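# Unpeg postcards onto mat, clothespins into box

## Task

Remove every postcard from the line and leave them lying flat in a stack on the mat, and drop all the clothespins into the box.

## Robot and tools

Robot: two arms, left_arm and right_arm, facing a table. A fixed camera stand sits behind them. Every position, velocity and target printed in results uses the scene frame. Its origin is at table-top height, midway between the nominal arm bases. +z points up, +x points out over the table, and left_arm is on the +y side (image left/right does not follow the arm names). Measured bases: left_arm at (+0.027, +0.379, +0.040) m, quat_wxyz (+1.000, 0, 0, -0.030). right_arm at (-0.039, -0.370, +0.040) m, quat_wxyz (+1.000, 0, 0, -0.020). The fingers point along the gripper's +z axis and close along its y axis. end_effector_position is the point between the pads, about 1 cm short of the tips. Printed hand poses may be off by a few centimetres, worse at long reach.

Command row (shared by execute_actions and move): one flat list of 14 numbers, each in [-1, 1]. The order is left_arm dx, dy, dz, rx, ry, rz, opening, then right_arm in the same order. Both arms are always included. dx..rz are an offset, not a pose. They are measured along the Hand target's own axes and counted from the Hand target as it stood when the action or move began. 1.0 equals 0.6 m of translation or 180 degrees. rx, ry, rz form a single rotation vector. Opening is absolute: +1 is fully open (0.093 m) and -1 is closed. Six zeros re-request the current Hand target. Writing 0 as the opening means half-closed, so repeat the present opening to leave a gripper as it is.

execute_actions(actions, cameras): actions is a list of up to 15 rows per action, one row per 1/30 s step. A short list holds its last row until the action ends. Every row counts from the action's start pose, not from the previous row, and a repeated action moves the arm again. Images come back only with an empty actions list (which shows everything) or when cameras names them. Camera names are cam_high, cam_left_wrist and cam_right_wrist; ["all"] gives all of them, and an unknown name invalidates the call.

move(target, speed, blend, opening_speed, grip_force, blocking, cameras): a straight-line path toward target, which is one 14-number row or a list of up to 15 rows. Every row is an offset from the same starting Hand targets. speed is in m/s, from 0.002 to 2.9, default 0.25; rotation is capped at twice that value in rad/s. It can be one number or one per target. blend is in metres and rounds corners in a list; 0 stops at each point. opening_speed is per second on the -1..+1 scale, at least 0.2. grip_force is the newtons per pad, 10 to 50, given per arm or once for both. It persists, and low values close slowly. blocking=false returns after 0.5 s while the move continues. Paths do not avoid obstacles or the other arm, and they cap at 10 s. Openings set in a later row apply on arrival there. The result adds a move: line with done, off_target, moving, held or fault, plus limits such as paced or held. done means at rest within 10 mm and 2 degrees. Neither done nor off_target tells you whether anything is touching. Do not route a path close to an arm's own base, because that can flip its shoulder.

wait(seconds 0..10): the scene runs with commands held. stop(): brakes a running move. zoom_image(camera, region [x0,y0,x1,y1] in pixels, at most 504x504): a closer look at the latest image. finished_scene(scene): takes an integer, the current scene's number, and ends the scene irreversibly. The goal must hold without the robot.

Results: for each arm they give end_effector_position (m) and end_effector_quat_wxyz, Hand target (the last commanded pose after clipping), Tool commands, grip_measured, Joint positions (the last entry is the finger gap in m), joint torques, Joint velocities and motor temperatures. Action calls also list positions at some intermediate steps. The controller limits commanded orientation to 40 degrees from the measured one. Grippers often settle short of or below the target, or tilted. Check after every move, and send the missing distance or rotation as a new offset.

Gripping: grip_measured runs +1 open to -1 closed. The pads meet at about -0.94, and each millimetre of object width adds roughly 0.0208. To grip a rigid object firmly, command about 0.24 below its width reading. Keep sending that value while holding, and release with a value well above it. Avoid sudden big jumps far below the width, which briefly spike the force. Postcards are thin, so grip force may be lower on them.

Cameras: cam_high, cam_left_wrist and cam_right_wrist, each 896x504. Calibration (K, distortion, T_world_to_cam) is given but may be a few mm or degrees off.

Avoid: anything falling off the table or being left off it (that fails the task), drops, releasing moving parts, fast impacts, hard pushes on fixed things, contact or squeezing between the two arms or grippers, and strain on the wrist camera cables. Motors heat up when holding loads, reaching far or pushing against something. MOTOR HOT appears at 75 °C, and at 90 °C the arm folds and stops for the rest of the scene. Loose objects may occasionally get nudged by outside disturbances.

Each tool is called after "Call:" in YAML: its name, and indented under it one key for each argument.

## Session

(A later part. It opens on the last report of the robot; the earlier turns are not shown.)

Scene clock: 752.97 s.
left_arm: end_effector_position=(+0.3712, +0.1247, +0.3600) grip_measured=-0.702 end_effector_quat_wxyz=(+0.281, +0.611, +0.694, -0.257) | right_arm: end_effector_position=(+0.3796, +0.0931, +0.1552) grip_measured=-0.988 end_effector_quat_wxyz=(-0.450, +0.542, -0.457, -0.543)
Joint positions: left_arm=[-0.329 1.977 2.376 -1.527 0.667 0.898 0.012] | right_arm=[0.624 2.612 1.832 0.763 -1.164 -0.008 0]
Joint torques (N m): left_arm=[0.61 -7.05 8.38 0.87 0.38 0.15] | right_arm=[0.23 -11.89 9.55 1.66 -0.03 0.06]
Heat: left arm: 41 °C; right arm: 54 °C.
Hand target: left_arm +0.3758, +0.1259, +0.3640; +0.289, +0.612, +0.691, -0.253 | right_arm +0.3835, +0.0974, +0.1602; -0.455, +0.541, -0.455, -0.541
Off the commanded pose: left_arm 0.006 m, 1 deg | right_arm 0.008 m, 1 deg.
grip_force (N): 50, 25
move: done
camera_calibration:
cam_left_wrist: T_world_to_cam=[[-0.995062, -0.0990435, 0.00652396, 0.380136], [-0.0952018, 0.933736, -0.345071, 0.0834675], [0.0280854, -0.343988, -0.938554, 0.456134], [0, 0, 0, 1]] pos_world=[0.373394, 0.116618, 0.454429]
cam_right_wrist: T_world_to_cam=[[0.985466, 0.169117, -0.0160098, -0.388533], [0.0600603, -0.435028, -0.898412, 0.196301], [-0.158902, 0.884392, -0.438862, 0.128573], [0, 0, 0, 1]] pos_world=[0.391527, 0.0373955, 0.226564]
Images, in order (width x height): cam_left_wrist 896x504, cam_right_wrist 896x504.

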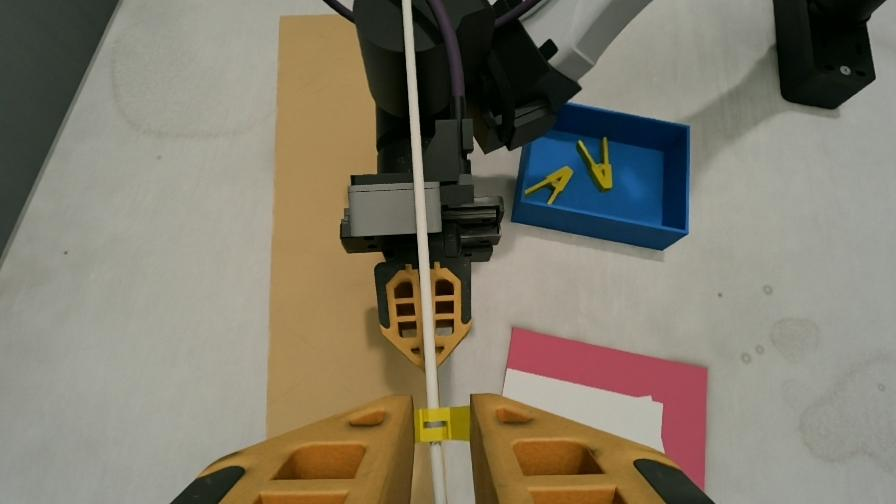

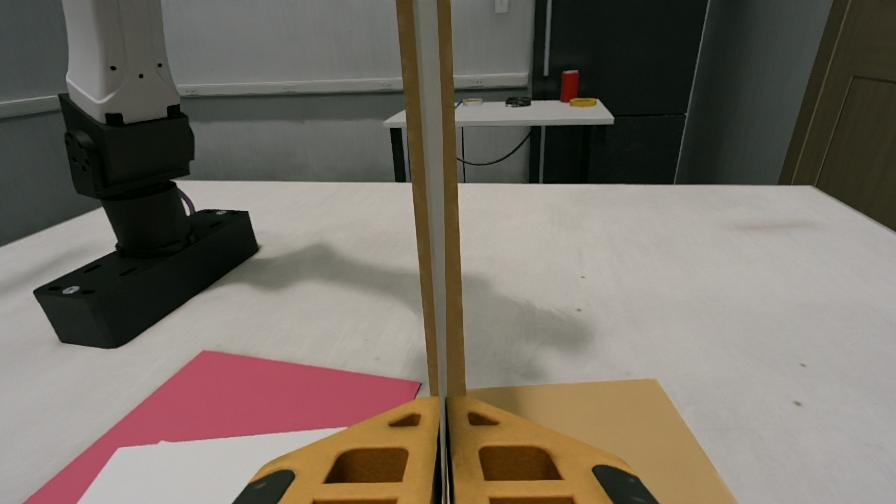

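Call:
move:
  target:
    - [-0.0213,0,-0.0212,0,0,0,-0.7,0,0,0,0,0,0,-1]
    - [-0.0213,0,-0.0212,0,0,0,0.4,0,0,0,0,0,0,-1]
    - [0.0405,0.0047,0.0633,0,0,0,0.4,0,0,0,0,0,0,-1]
  speed: 0.08
  cameras: ["cam_left_wrist"]

Scene clock: 764.33 s.
left_arm: end_effector_position=(+0.3850, +0.1182, +0.2996) grip_measured=+0.398 end_effector_quat_wxyz=(+0.260, +0.604, +0.705, -0.264) | right_arm: end_effector_position=(+0.3796, +0.0931, +0.1552) grip_measured=-0.988 end_effector_quat_wxyz=(-0.450, +0.542, -0.457, -0.543)
Joint positions: left_arm=[-0.331 1.937 2.06 -1.294 0.665 0.886 0.064] | right_arm=[0.624 2.612 1.832 0.763 -1.164 -0.008 0]
Joint torques (N m): left_arm=[-0.8 -12.57 5.75 1.09 0.3 0.06] | right_arm=[0.25 -11.93 9.5 1.68 -0.04 0.05]
Motor temperatures (°C): left_arm=[23 40 38 35 24 25 23] | right_arm=[23 56 45 34 24 25 24]
Heat: left arm: 40 °C; right arm: 56 °C.
Hand target: left_arm +0.3800, +0.1167, +0.3200; +0.289, +0.612, +0.691, -0.253 | right_arm +0.3835, +0.0974, +0.1602; -0.455, +0.541, -0.455, -0.541
Off the commanded pose: left_arm 0.021 m, 4 deg | right_arm 0.008 m, 1 deg.
grip_force (N): 50, 25
move: off_target (left_arm)
camera_calibration:
cam_left_wrist: T_world_to_cam=[[-0.992945, -0.106555, 0.0520141, 0.380004], [-0.117712, 0.93859, -0.324335, 0.071828], [-0.0142604, -0.32817, -0.944511, 0.413003], [0, 0, 0, 1]] pos_world=[0.391667, 0.108609, 0.393617]
Images, in order (width x height): cam_left_wrist 896x504.

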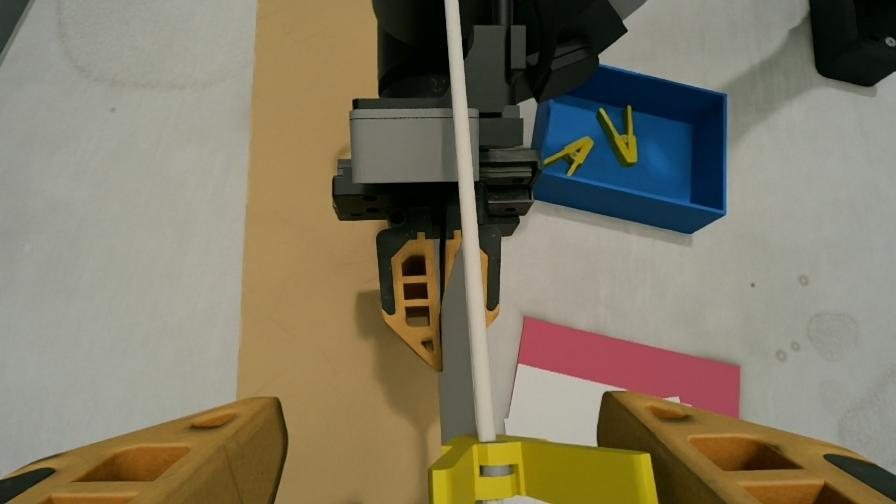

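Call:
move:
  target: [-0.0147,-0.0055,-0.0165,0,0,0,0.4,0,0,0,0,0,0,-1]
  speed: 0.06
  cameras: ["cam_left_wrist"]

Scene clock: 770.77 s.
left_arm: end_effector_position=(+0.3817, +0.1175, +0.3065) grip_measured=+0.398 end_effector_quat_wxyz=(+0.260, +0.606, +0.703, -0.264) | right_arm: end_effector_position=(+0.3796, +0.0931, +0.1552) grip_measured=-0.988 end_effector_quat_wxyz=(-0.450, +0.542, -0.457, -0.543)
Joint positions: left_arm=[-0.336 1.937 2.09 -1.321 0.664 0.886 0.064] | right_arm=[0.624 2.612 1.832 0.763 -1.164 -0.008 0]
Joint torques (N m): left_arm=[-0.65 -11.78 9.17 0.82 0.32 -0.02] | right_arm=[0.27 -11.89 9.54 1.66 -0.03 0.06]
Motor temperatures (°C): left_arm=[23 41 38 35 24 25 23] | right_arm=[23 57 45 34 24 25 24]
Heat: left arm: 41 °C; right arm: 57 °C.
Hand target: left_arm +0.3766, +0.1170, +0.3332; +0.289, +0.612, +0.691, -0.253 | right_arm +0.3835, +0.0974, +0.1602; -0.455, +0.541, -0.455, -0.541
Off the commanded pose: left_arm 0.027 m, 4 deg | right_arm 0.008 m, 1 deg.
grip_force (N): 50, 25
move: off_target (left_arm)
camera_calibration:
cam_left_wrist: T_world_to_cam=[[-0.993541, -0.102113, 0.0494981, 0.376728], [-0.112691, 0.939118, -0.324589, 0.0725296], [-0.0133397, -0.328071, -0.944559, 0.418953], [0, 0, 0, 1]] pos_world=[0.388056, 0.107801, 0.400621]
Images, in order (width x height): cam_left_wrist 896x504.

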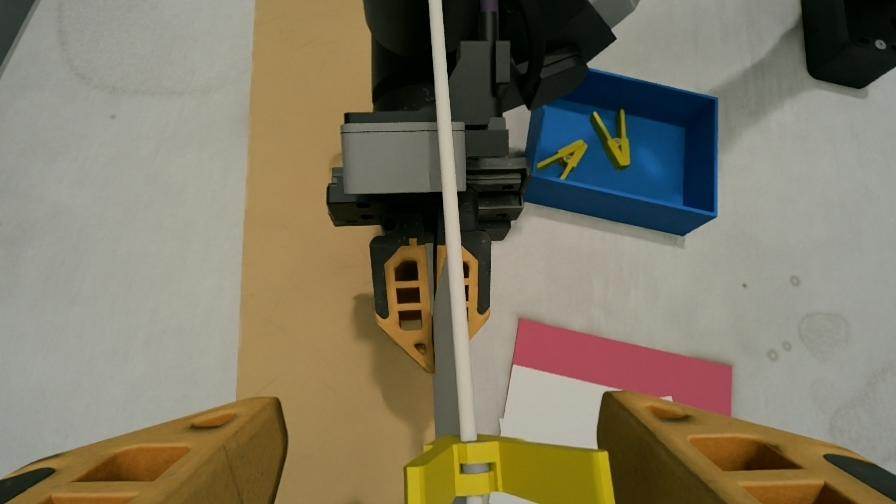

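Call:
move:
  target: [-0.0112,-0.0078,-0.0172,0,0,0,0.4,0,0,0,0,0,0,-1]
  speed: 0.06
  cameras: ["cam_left_wrist"]

Scene clock: 774.60 s.
left_arm: end_effector_position=(+0.3768, +0.1195, +0.3216) grip_measured=+0.398 end_effector_quat_wxyz=(+0.263, +0.607, +0.702, -0.263) | right_arm: end_effector_position=(+0.3796, +0.0931, +0.1552) grip_measured=-0.988 end_effector_quat_wxyz=(-0.450, +0.542, -0.457, -0.543)
Joint positions: left_arm=[-0.336 1.937 2.153 -1.378 0.663 0.886 0.064] | right_arm=[0.624 2.612 1.832 0.763 -1.164 -0.008 0]
Joint torques (N m): left_arm=[-0.59 -11.17 8.96 0.82 0.3 -0.02] | right_arm=[0.21 -11.93 9.52 1.68 -0.04 0.06]
Motor temperatures (°C): left_arm=[23 42 38 35 24 25 23] | right_arm=[23 58 46 34 24 25 24]
Heat: left arm: 42 °C; right arm: 58 °C.
Hand target: left_arm +0.3716, +0.1190, +0.3452; +0.289, +0.612, +0.691, -0.253 | right_arm +0.3835, +0.0974, +0.1602; -0.455, +0.541, -0.455, -0.541
Off the commanded pose: left_arm 0.024 m, 4 deg | right_arm 0.008 m, 1 deg.
grip_force (N): 50, 25
move: off_target (left_arm)
camera_calibration:
cam_left_wrist: T_world_to_cam=[[-0.993783, -0.102444, 0.0435969, 0.373425], [-0.111091, 0.938319, -0.327438, 0.0753229], [-0.00736397, -0.330245, -0.943866, 0.431579], [0, 0, 0, 1]] pos_world=[0.382649, 0.110105, 0.415736]
Images, in order (width x height): cam_left_wrist 896x504.

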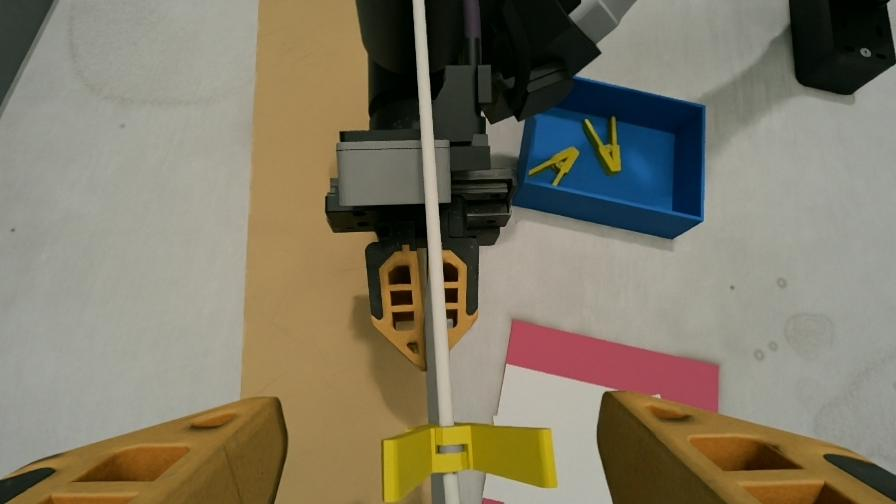

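Call:
move:
  target: [0.0145,-0.0067,0.0135,0,0,0,0.4,0,0,0,0,0,0,-1]
  speed: 0.06
  cameras: ["cam_left_wrist"]

Scene clock: 782.40 s.
left_arm: end_effector_position=(+0.3725, +0.1193, +0.3137) grip_measured=+0.398 end_effector_quat_wxyz=(+0.261, +0.607, +0.703, -0.264) | right_arm: end_effector_position=(+0.3796, +0.0931, +0.1552) grip_measured=-0.988 end_effector_quat_wxyz=(-0.450, +0.542, -0.457, -0.543)
Joint positions: left_arm=[-0.341 1.906 2.077 -1.336 0.662 0.883 0.064] | right_arm=[0.624 2.612 1.832 0.763 -1.164 -0.008 0]
Joint torques (N m): left_arm=[-0.64 -12.22 5.82 1.08 0.31 -0.03] | right_arm=[0.23 -11.9 9.51 1.67 -0.04 0.06]
Motor temperatures (°C): left_arm=[23 42 38 35 24 25 23] | right_arm=[23 59 46 34 24 25 24]
Heat: left arm: 42 °C; right arm: 59 °C.
Hand target: left_arm +0.3676, +0.1189, +0.3332; +0.289, +0.612, +0.691, -0.253 | right_arm +0.3835, +0.0974, +0.1602; -0.455, +0.541, -0.455, -0.541
Off the commanded pose: left_arm 0.020 m, 4 deg | right_arm 0.008 m, 1 deg.
grip_force (N): 50, 25
move: off_target (left_arm)
camera_calibration:
cam_left_wrist: T_world_to_cam=[[-0.993813, -0.100217, 0.0478682, 0.36778], [-0.110371, 0.939214, -0.325109, 0.071349], [-0.0123769, -0.328381, -0.944464, 0.425885], [0, 0, 0, 1]] pos_world=[0.378651, 0.109698, 0.407825]
Images, in order (width x height): cam_left_wrist 896x504.

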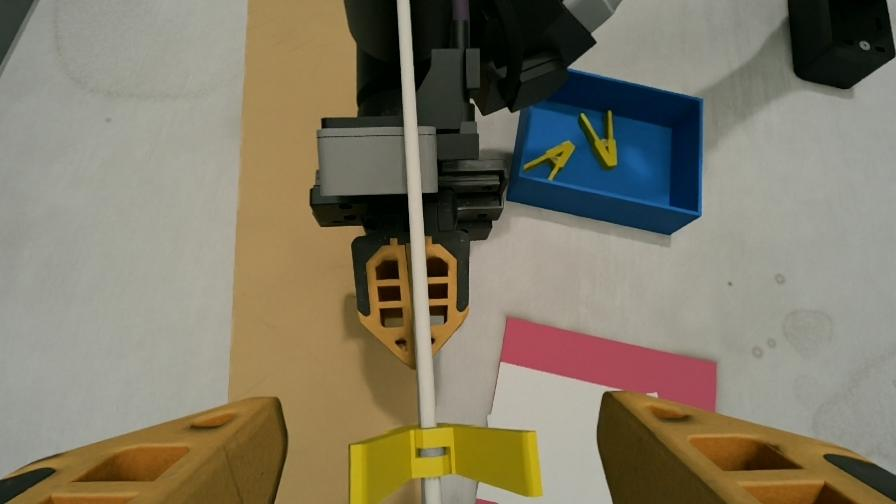

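Call:
move:
  target:
    - [0,0,0,0,0,0,-0.95,0,0,0,0,0,0,-1]
  opening_speed: 0.5
  cameras: ["cam_left_wrist","cam_right_wrist"]

Scene clock: 789.37 s.
left_arm: end_effector_position=(+0.3730, +0.1191, +0.3140) grip_measured=-0.760 end_effector_quat_wxyz=(+0.262, +0.607, +0.702, -0.264) | right_arm: end_effector_position=(+0.3796, +0.0931, +0.1551) grip_measured=-0.988 end_effector_quat_wxyz=(-0.449, +0.542, -0.458, -0.543)
Joint positions: left_arm=[-0.341 1.906 2.077 -1.333 0.662 0.882 0.009] | right_arm=[0.624 2.612 1.832 0.762 -1.164 -0.008 0]
Joint torques (N m): left_arm=[-0.59 -12.18 5.7 1.06 0.27 0] | right_arm=[0.24 -11.92 9.52 1.67 -0.04 0.05]
Motor temperatures (°C): left_arm=[23 45 38 35 24 25 23] | right_arm=[23 59 46 34 24 25 24]
Heat: left arm: 45 °C; right arm: 59 °C.
Hand target: left_arm +0.3676, +0.1189, +0.3332; +0.289, +0.612, +0.691, -0.253 | right_arm +0.3835, +0.0974, +0.1602; -0.455, +0.541, -0.455, -0.541
Off the commanded pose: left_arm 0.020 m, 4 deg | right_arm 0.008 m, 1 deg.
grip_force (N): 50, 25
move: off_target (left_arm)
camera_calibration:
cam_left_wrist: T_world_to_cam=[[-0.993867, -0.100715, 0.0456521, 0.369121], [-0.110127, 0.938781, -0.326439, 0.0721763], [-0.00998009, -0.329465, -0.944115, 0.425182], [0, 0, 0, 1]] pos_world=[0.379049, 0.109501, 0.408131]
cam_right_wrist: T_world_to_cam=[[0.985453, 0.169122, -0.0167463, -0.388478], [0.0594509, -0.43536, -0.898291, 0.196471], [-0.159212, 0.884228, -0.439081, 0.128633], [0, 0, 0, 1]] pos_world=[0.391627, 0.0374954, 0.226463]
Images, in order (width x height): cam_left_wrist 896x504, cam_right_wrist 896x504.

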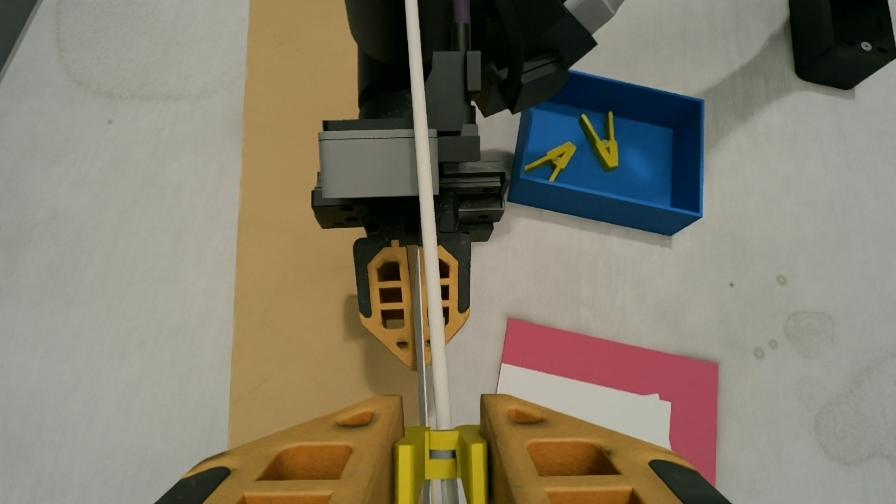

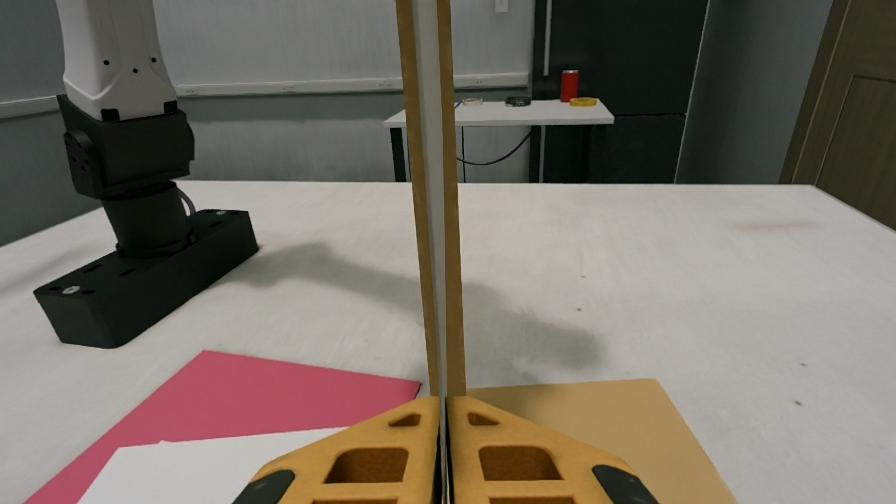

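Call:
move:
  target: [-0.0827,0,-0.0821,0,0,0,-0.95,0,0,0,0,0,0,-1]
  speed: 0.06
  cameras: ["cam_high","cam_left_wrist","cam_right_wrist"]

Scene clock: 793.70 s.
left_arm: end_effector_position=(+0.3667, +0.1221, +0.3989) grip_measured=-0.775 end_effector_quat_wxyz=(+0.319, +0.596, +0.693, -0.250) | right_arm: end_effector_position=(+0.3796, +0.0931, +0.1550) grip_measured=-0.988 end_effector_quat_wxyz=(-0.449, +0.542, -0.458, -0.543)
Joint positions: left_arm=[-0.341 1.989 2.543 -1.568 0.66 0.825 0.008] | right_arm=[0.624 2.612 1.832 0.761 -1.164 -0.008 0]
Joint torques (N m): left_arm=[-0.59 -6.98 7.6 1.1 0.35 -0.01] | right_arm=[0.24 -11.9 9.55 1.67 -0.04 0.05]
Motor temperatures (°C): left_arm=[23 46 37 35 24 25 23] | right_arm=[23 60 46 34 24 25 24]
Heat: left arm: 46 °C; right arm: 60 °C.
Hand target: left_arm +0.3672, +0.1188, +0.4031; +0.289, +0.612, +0.691, -0.253 | right_arm +0.3835, +0.0974, +0.1602; -0.455, +0.541, -0.455, -0.541
Off the commanded pose: left_arm 0.005 m, 4 deg | right_arm 0.008 m, 1 deg.
joint sent to its limit (left arm) — joint 4 (wrist pitch), lower limit. The joint targets are off in orientation, not in position.
grip_force (N): 50, 25
move: off_target (left_arm)
camera_calibration:
cam_left_wrist: T_world_to_cam=[[-0.989056, -0.141324, -0.0423745, 0.397643], [-0.113486, 0.912249, -0.393602, 0.127582], [0.0942817, -0.384486, -0.918304, 0.464372], [0, 0, 0, 1]] pos_world=[0.363988, 0.118355, 0.493501]
cam_right_wrist: T_world_to_cam=[[0.985454, 0.169079, -0.0170932, -0.388399], [0.0591599, -0.435608, -0.89819, 0.196571], [-0.159311, 0.884114, -0.439275, 0.128719], [0, 0, 0, 1]] pos_world=[0.391627, 0.0374954, 0.226462]

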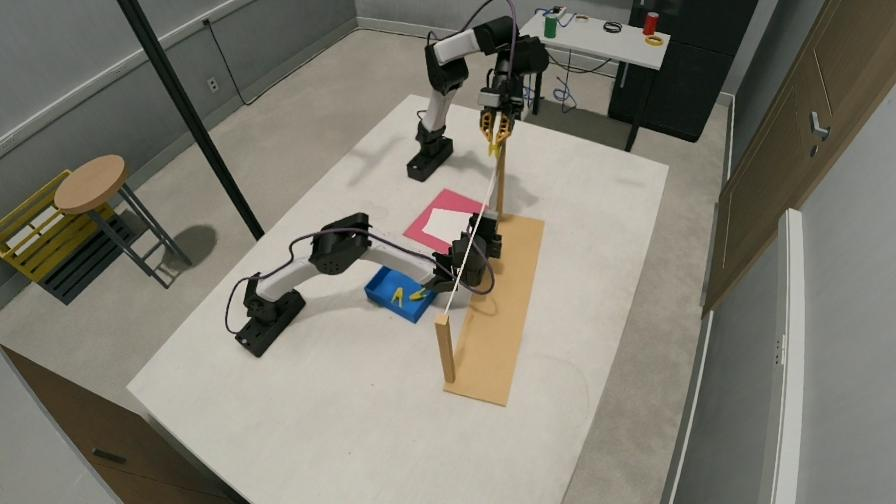

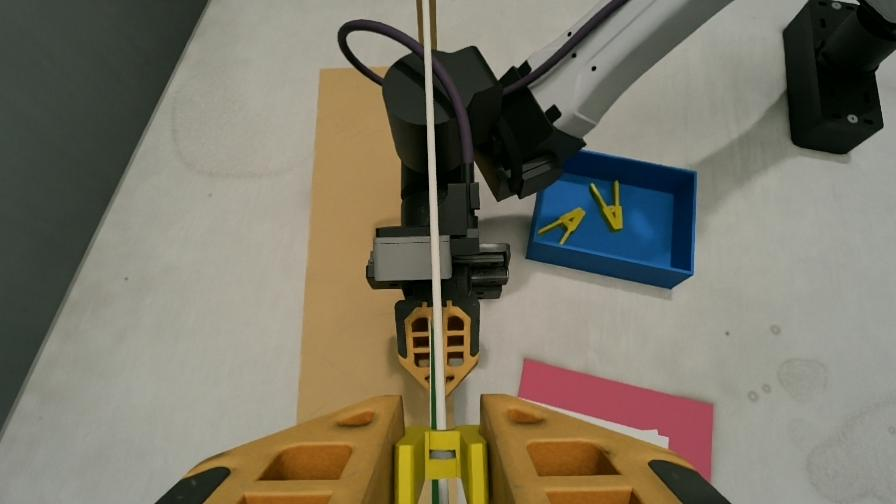

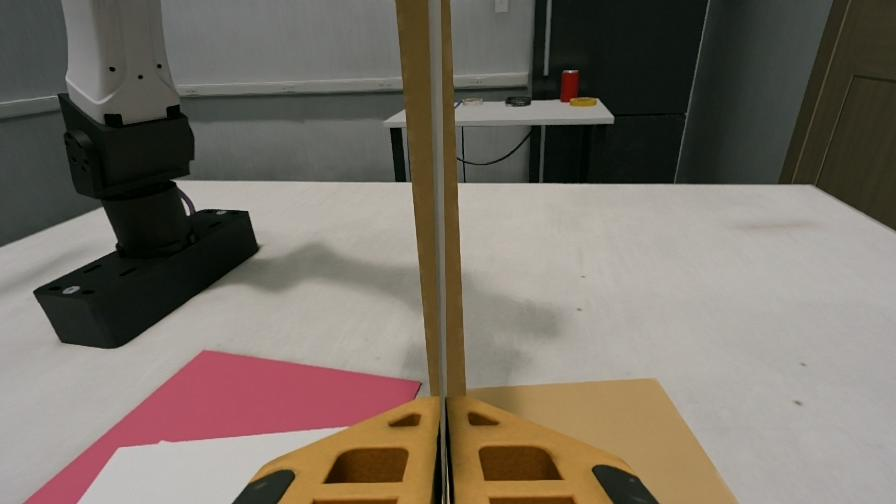

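Call:
move:
  target:
    - [0,0,0,0,0,0,-0.95,0,0.1727,-0.0208,0,0,0,-1]
    - [0,0,0,0,0,0,-0.95,-0.033,0.2298,0.04,-0.0326,0.0746,-0.239,-1]
    - [0,0,0,0,0,0,-0.95,-0.0167,0.2258,0.0775,-0.0652,0.1492,-0.4785,-1]
    - [0,0,0,0,0,0,-0.95,0.2083,0.2258,0.0775,-0.0652,0.1492,-0.4785,-1]
  speed: [0.1,0.25,0.25,0.12]
  blend: [0.02,0.04,0.01,0]
  cameras: ["all"]

Call:
zoom_image:
  camera: "cam_high"
  region: [370, 150, 530, 330]

Scene clock: 816.47 s.
left_arm: end_effector_position=(+0.3667, +0.1221, +0.3989) grip_measured=-0.775 end_effector_quat_wxyz=(+0.319, +0.596, +0.693, -0.250) | right_arm: end_effector_position=(+0.2455, +0.1195, +0.0412) grip_measured=-0.988 end_effector_quat_wxyz=(-0.540, +0.841, -0.003, -0.002)
Joint positions: left_arm=[-0.341 1.989 2.543 -1.568 0.66 0.824 0.008] | right_arm=[0.907 2.371 1.287 0.544 -0.629 -1.902 0]
Joint torques (N m): left_arm=[-0.5 -6.87 7.53 1.1 0.37 -0.03] | right_arm=[0.53 -9.87 5.11 2.01 -0.24 -0.03]
Motor temperatures (°C): left_arm=[23 42 37 34 24 25 24] | right_arm=[23 61 46 35 24 25 24]
Heat: left arm: 42 °C; right arm: 61 °C.
Hand target: left_arm +0.3673, +0.1188, +0.4032; +0.289, +0.612, +0.691, -0.253 | right_arm +0.2422, +0.1200, +0.0351; -0.539, +0.842, +0.000, +0.000
Off the commanded pose: left_arm 0.005 m, 4 deg | right_arm 0.007 m, 0 deg.
joint sent to its limit (left arm) — joint 4 (wrist pitch), lower limit. The joint targets are off in orientation, not in position.
grip_force (N): 50, 25
move: off_target (left_arm)
camera_calibration:
cam_left_wrist: T_world_to_cam=[[-0.989003, -0.141862, -0.041818, 0.397429], [-0.114189, 0.912126, -0.393684, 0.1278], [0.093992, -0.384579, -0.918294, 0.464522], [0, 0, 0, 1]] pos_world=[0.36399, 0.118456, 0.4935]
cam_right_wrist: T_world_to_cam=[[0.0149087, 0.408726, 0.912535, -0.0913162], [0.901521, -0.400235, 0.164537, -0.14098], [0.432479, 0.820217, -0.374442, -0.106259], [0, 0, 0, 1]] pos_world=[0.174413, 0.0680531, 0.0667381]

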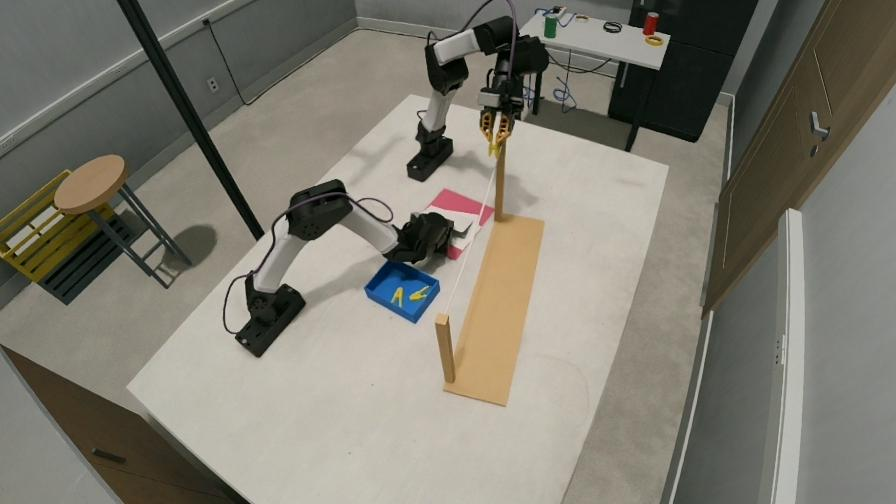

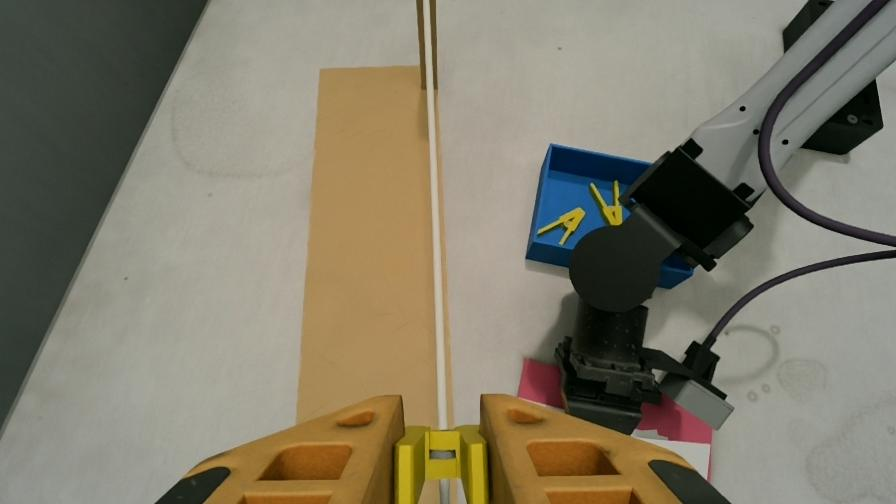

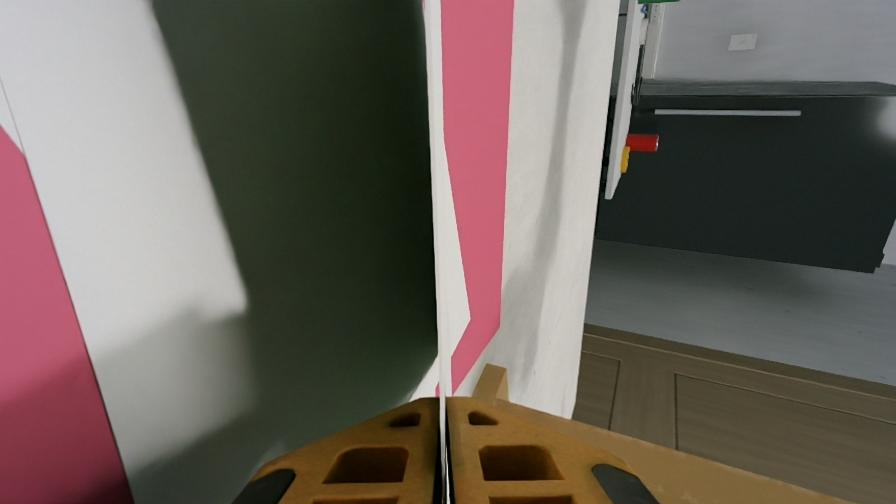

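Scaled by 2.800 from the camera's 896x504 image, which has a finer 1280x720 frame.

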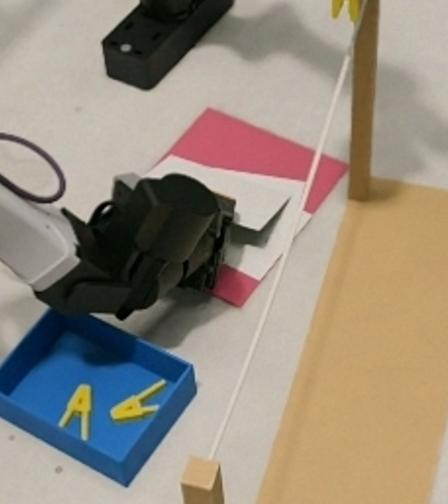

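Call:
move:
  target:
    - [0,0,0,0,0,0,-0.95,0,0,0,0,0,0,-0.75]
    - [0,0,0,0,0,0,-0.95,0,0.0315,-0.0683,0,0,0,-0.75]
    - [0,0,0,0,0,0,-0.95,0,-0.0513,-0.2077,0,0,0,-0.75]
    - [0,0,0,0,0,0,-0.95,-0.1867,-0.046,-0.757,0.2378,0.0232,0.5158,-0.75]
    - [-0.0837,-0.218,0.1607,0,0,0,-0.95,-0.1867,-0.046,-0.757,0.2378,0.0232,0.5158,-0.75]
    - [0.0072,-0.3182,0.5532,0,0.025,0,-0.95,-0.1867,-0.046,-0.757,0.2378,0.0232,0.5158,-0.75]
  speed: [0.06,0.06,0.2,0.4,0.25,0.25]
  blend: [0,0.005,0.02,0.03,0.03,0]
  cameras: ["all"]

Call:
zoom_image:
  camera: "cam_high"
  region: [370, 150, 530, 330]

Scene clock: 834.33 s.
left_arm: end_effector_position=(+0.2030, -0.1270, +0.1594) grip_measured=-0.775 end_effector_quat_wxyz=(+0.244, +0.627, +0.705, -0.225) | right_arm: end_effector_position=(+0.1320, -0.2790, +0.2532) grip_measured=-0.751 end_effector_quat_wxyz=(+0.627, -0.340, +0.618, +0.331)
Joint positions: left_arm=[-1.118 2.041 1.644 -0.519 0.182 0.214 0.008] | right_arm=[-0.526 0.337 0.051 0.596 -1.554 0.292 0.009]
Joint torques (N m): left_arm=[-0.24 -9.46 7.94 1.62 -0.03 -0.05] | right_arm=[-0.76 1.1 6.28 1.22 0.01 0.1]
Motor temperatures (°C): left_arm=[23 41 37 34 24 25 25] | right_arm=[23 57 42 35 24 25 24]
Heat: left arm: 41 °C; right arm: 57 °C.
Hand target: left_arm +0.2073, -0.1350, +0.1652; +0.262, +0.622, +0.702, -0.229 | right_arm +0.1304, -0.2810, +0.2504; +0.612, -0.353, +0.612, +0.354
Off the commanded pose: left_arm 0.011 m, 2 deg | right_arm 0.004 m, 4 deg.
joint sent to its limit (right arm) — joint 5 (wrist yaw), lower limit. The joint targets are off in orientation, not in position.
grip_force (N): 50, 25
move: off_target (left_arm, right_arm)
camera_calibration:
cam_left_wrist: T_world_to_cam=[[-0.99604, -0.0886442, 0.00675976, 0.190518], [-0.0875991, 0.965638, -0.244683, 0.219722], [0.0151623, -0.244307, -0.969579, 0.206113], [0, 0, 0, 1]] pos_world=[0.205886, -0.144929, 0.252317]
cam_right_wrist: T_world_to_cam=[[0.830974, -0.556218, 0.0101358, -0.268644], [-0.230278, -0.360499, -0.903887, 0.197985], [0.506413, 0.748773, -0.42765, 0.332829], [0, 0, 0, 1]] pos_world=[0.100279, -0.327265, 0.324014]

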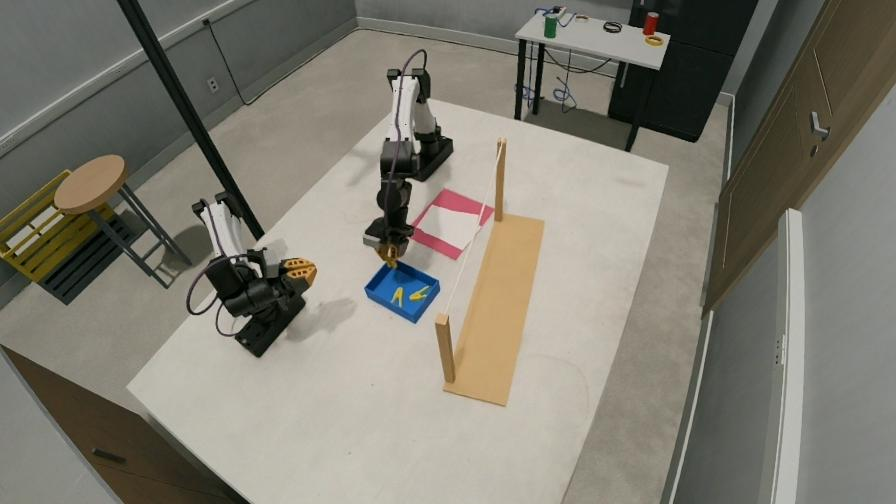

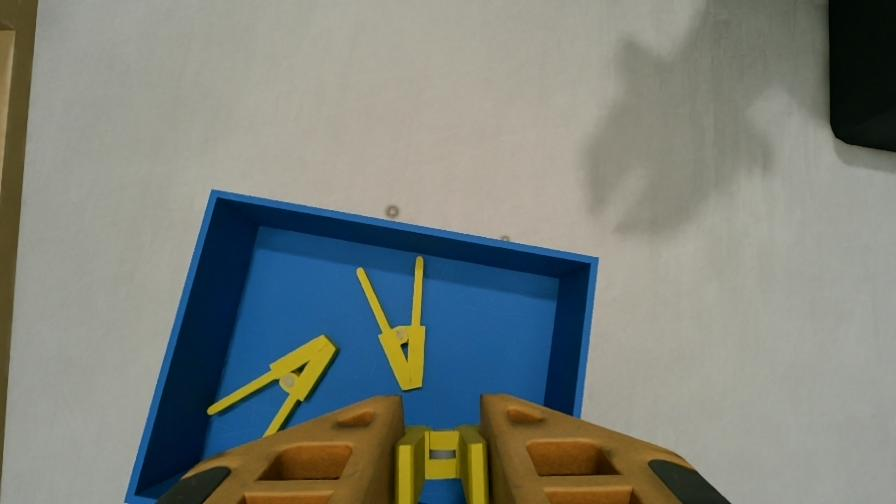

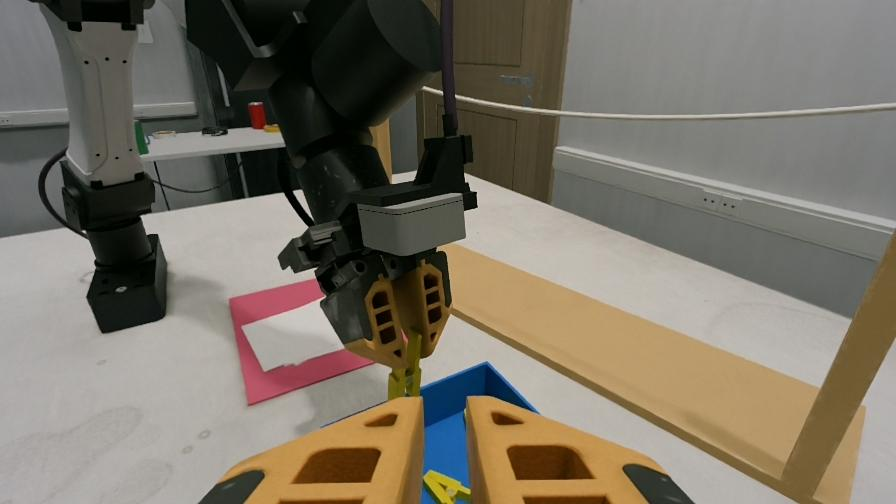

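Scaled by 2.800 from the camera's 896x504 image, which has a finer 1280x720 frame.

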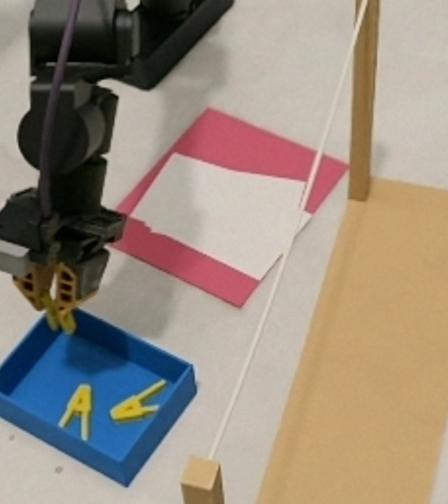

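Call:
move:
  target:
    - [0.0695,-0.0047,0.1317,0,0,0,-0.95,0,0,0,0,0,0,-0.75]
    - [0.0695,-0.0047,0.1317,0,0,0,0.2,0,0,0,0,0,0,-0.75]
  speed: 0.1
  opening_speed: 0.6
  cameras: ["cam_high","cam_left_wrist"]

Scene clock: 842.43 s.
left_arm: end_effector_position=(+0.2075, -0.1501, +0.0836) grip_measured=+0.198 end_effector_quat_wxyz=(+0.254, +0.624, +0.703, -0.229) | right_arm: end_effector_position=(+0.1320, -0.2790, +0.2532) grip_measured=-0.751 end_effector_quat_wxyz=(+0.627, -0.340, +0.618, +0.331)
Joint positions: left_arm=[-1.129 2.196 1.559 -0.253 0.171 0.201 0.055] | right_arm=[-0.526 0.337 0.051 0.596 -1.554 0.292 0.009]
Joint torques (N m): left_arm=[-0.66 -9.03 6.35 1.67 -0.03 -0.04] | right_arm=[-0.76 1.1 6.31 1.21 0 0.1]
Heat: left arm: 41 °C; right arm: 53 °C.
Hand target: left_arm +0.2073, -0.1551, +0.0781; +0.262, +0.622, +0.702, -0.229 | right_arm +0.1304, -0.2810, +0.2504; +0.612, -0.353, +0.612, +0.354
Off the commanded pose: left_arm 0.007 m, 1 deg | right_arm 0.004 m, 4 deg.
joint sent to its limit (right arm) — joint 5 (wrist yaw), lower limit. The joint targets are off in orientation, not in position.
grip_force (N): 50, 25
move: off_target (right_arm)
camera_calibration:
cam_left_wrist: T_world_to_cam=[[-0.995568, -0.09404, -0.000371518, 0.193212], [-0.0905424, 0.959593, -0.266428, 0.225423], [0.0254114, -0.265213, -0.963855, 0.121225], [0, 0, 0, 1]] pos_world=[0.209686, -0.165994, 0.176974]
Images, in order (width x height): cam_high 896x504, cam_left_wrist 896x504.

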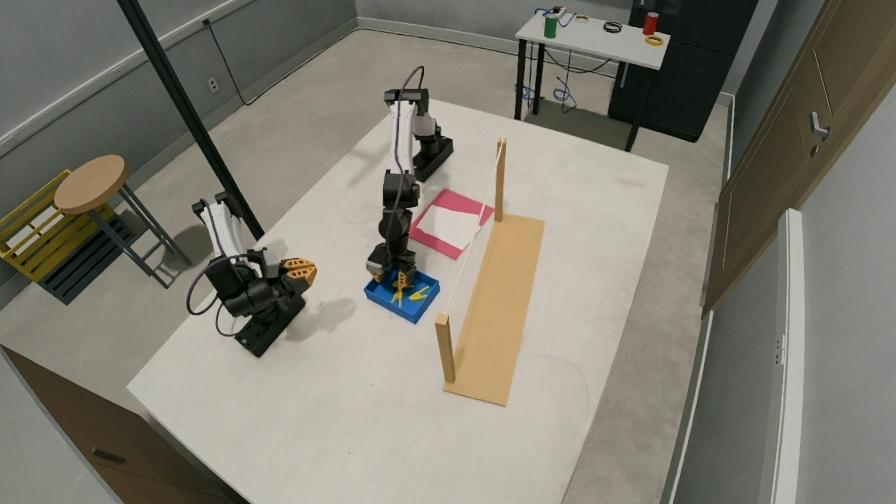

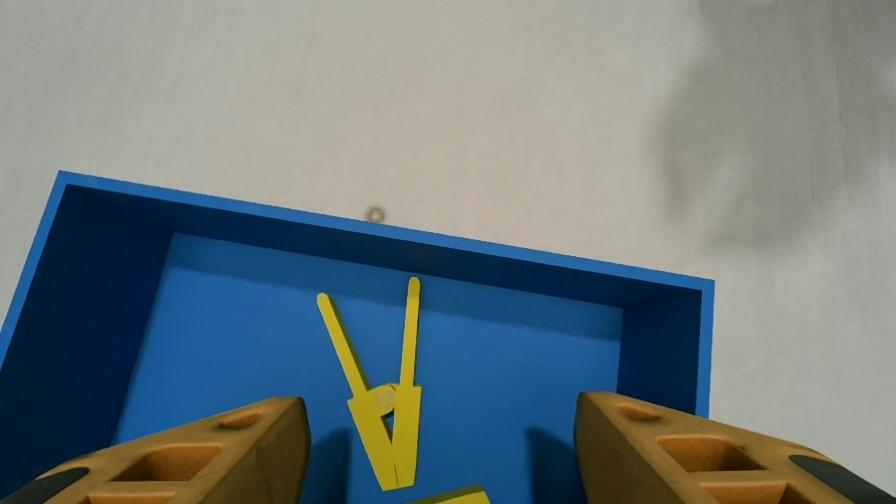

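Call:
move:
  target: [-0.1414,0.001,-0.1645,0,0,0,0.2,0,0,0,0,0,0,-0.75]
  speed: 0.15
  cameras: ["all"]

Call:
zoom_image:
  camera: "cam_high"
  region: [350, 170, 530, 340]

Scene clock: 847.00 s.
left_arm: end_effector_position=(+0.2073, -0.1493, +0.1686) grip_measured=+0.198 end_effector_quat_wxyz=(+0.225, +0.628, +0.713, -0.214) | right_arm: end_effector_position=(+0.1320, -0.2790, +0.2532) grip_measured=-0.751 end_effector_quat_wxyz=(+0.627, -0.340, +0.618, +0.331)
Joint positions: left_arm=[-1.129 2.163 1.891 -0.687 0.171 0.2 0.055] | right_arm=[-0.526 0.337 0.051 0.596 -1.554 0.292 0.009]
Joint torques (N m): left_arm=[-0.64 -14.95 9.65 1.28 -0.02 -0.03] | right_arm=[-0.79 1.1 6.31 1.21 0 0.09]
Motor temperatures (°C): left_arm=[23 42 37 36 24 25 24] | right_arm=[23 51 41 34 24 25 24]
Heat: left arm: 42 °C; right arm: 51 °C.
Hand target: left_arm +0.2073, -0.1551, +0.2082; +0.262, +0.622, +0.702, -0.228 | right_arm +0.1304, -0.2810, +0.2504; +0.612, -0.353, +0.612, +0.354
Off the commanded pose: left_arm 0.040 m, 5 deg | right_arm 0.004 m, 4 deg.
joint sent to its limit (right arm) — joint 5 (wrist yaw), lower limit. The joint targets are off in orientation, not in position.
grip_force (N): 50, 25
move: off_target (left_arm, right_arm)
camera_calibration:
cam_left_wrist: T_world_to_cam=[[-0.995221, -0.0957264, 0.0192678, 0.189505], [-0.0976443, 0.974378, -0.202616, 0.240195], [0.00062159, -0.20353, -0.979069, 0.220303], [0, 0, 0, 1]] pos_world=[0.211916, -0.171062, 0.260708]
cam_right_wrist: T_world_to_cam=[[0.830974, -0.556218, 0.0101358, -0.268644], [-0.230278, -0.360499, -0.903887, 0.197985], [0.506413, 0.748773, -0.42765, 0.332829], [0, 0, 0, 1]] pos_world=[0.100279, -0.327265, 0.324014]

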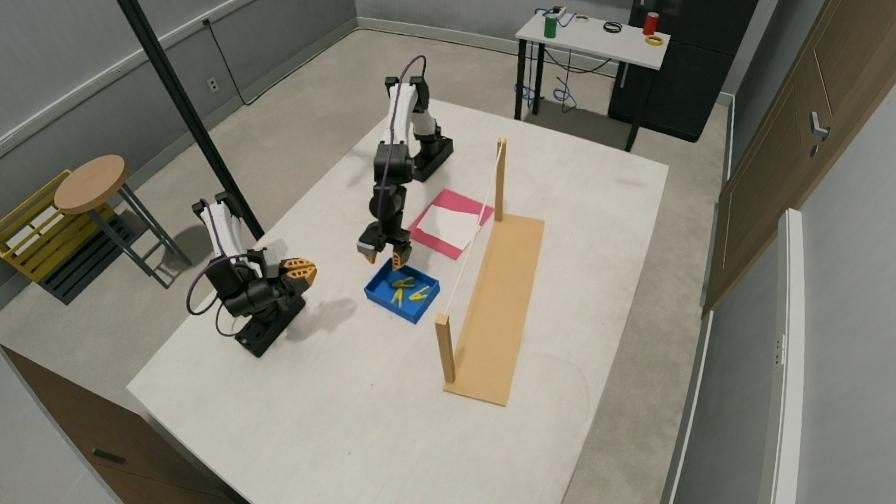

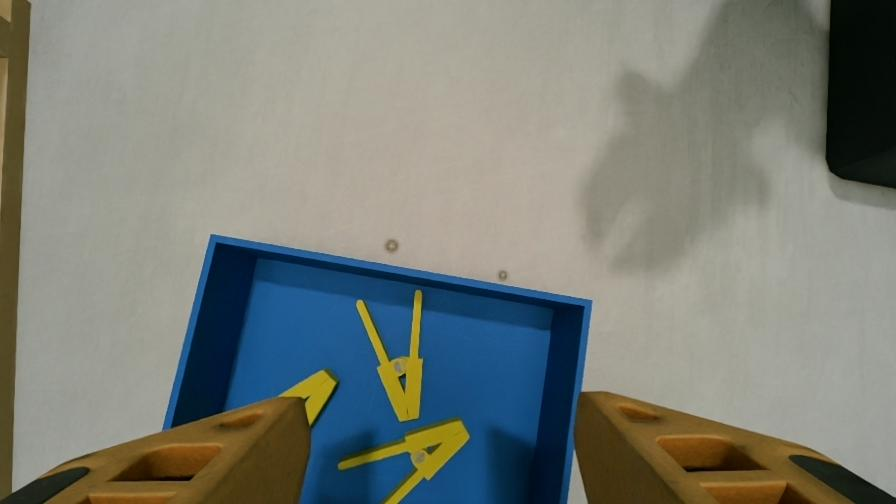

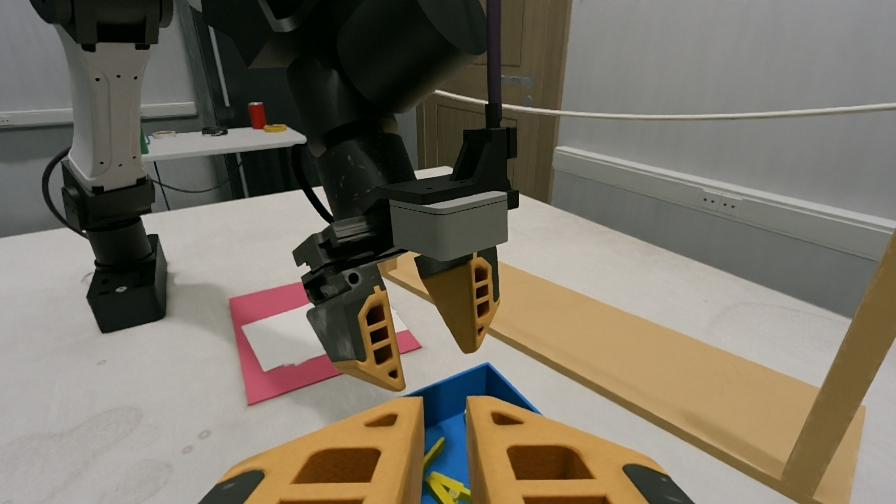

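Scaled by 2.800 from the camera's 896x504 image, which has a finer 1280x720 frame.

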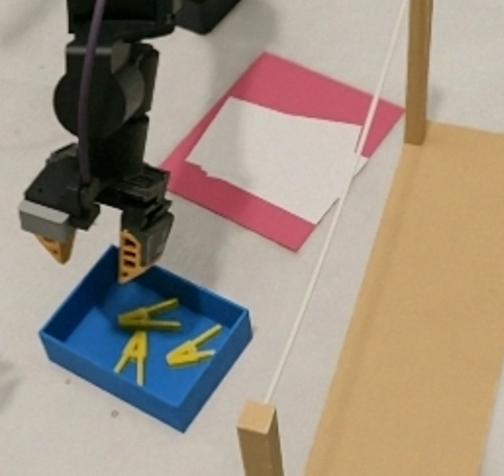

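Call:
finished_scene:
  scene: 1

The scene is finished: the task was done.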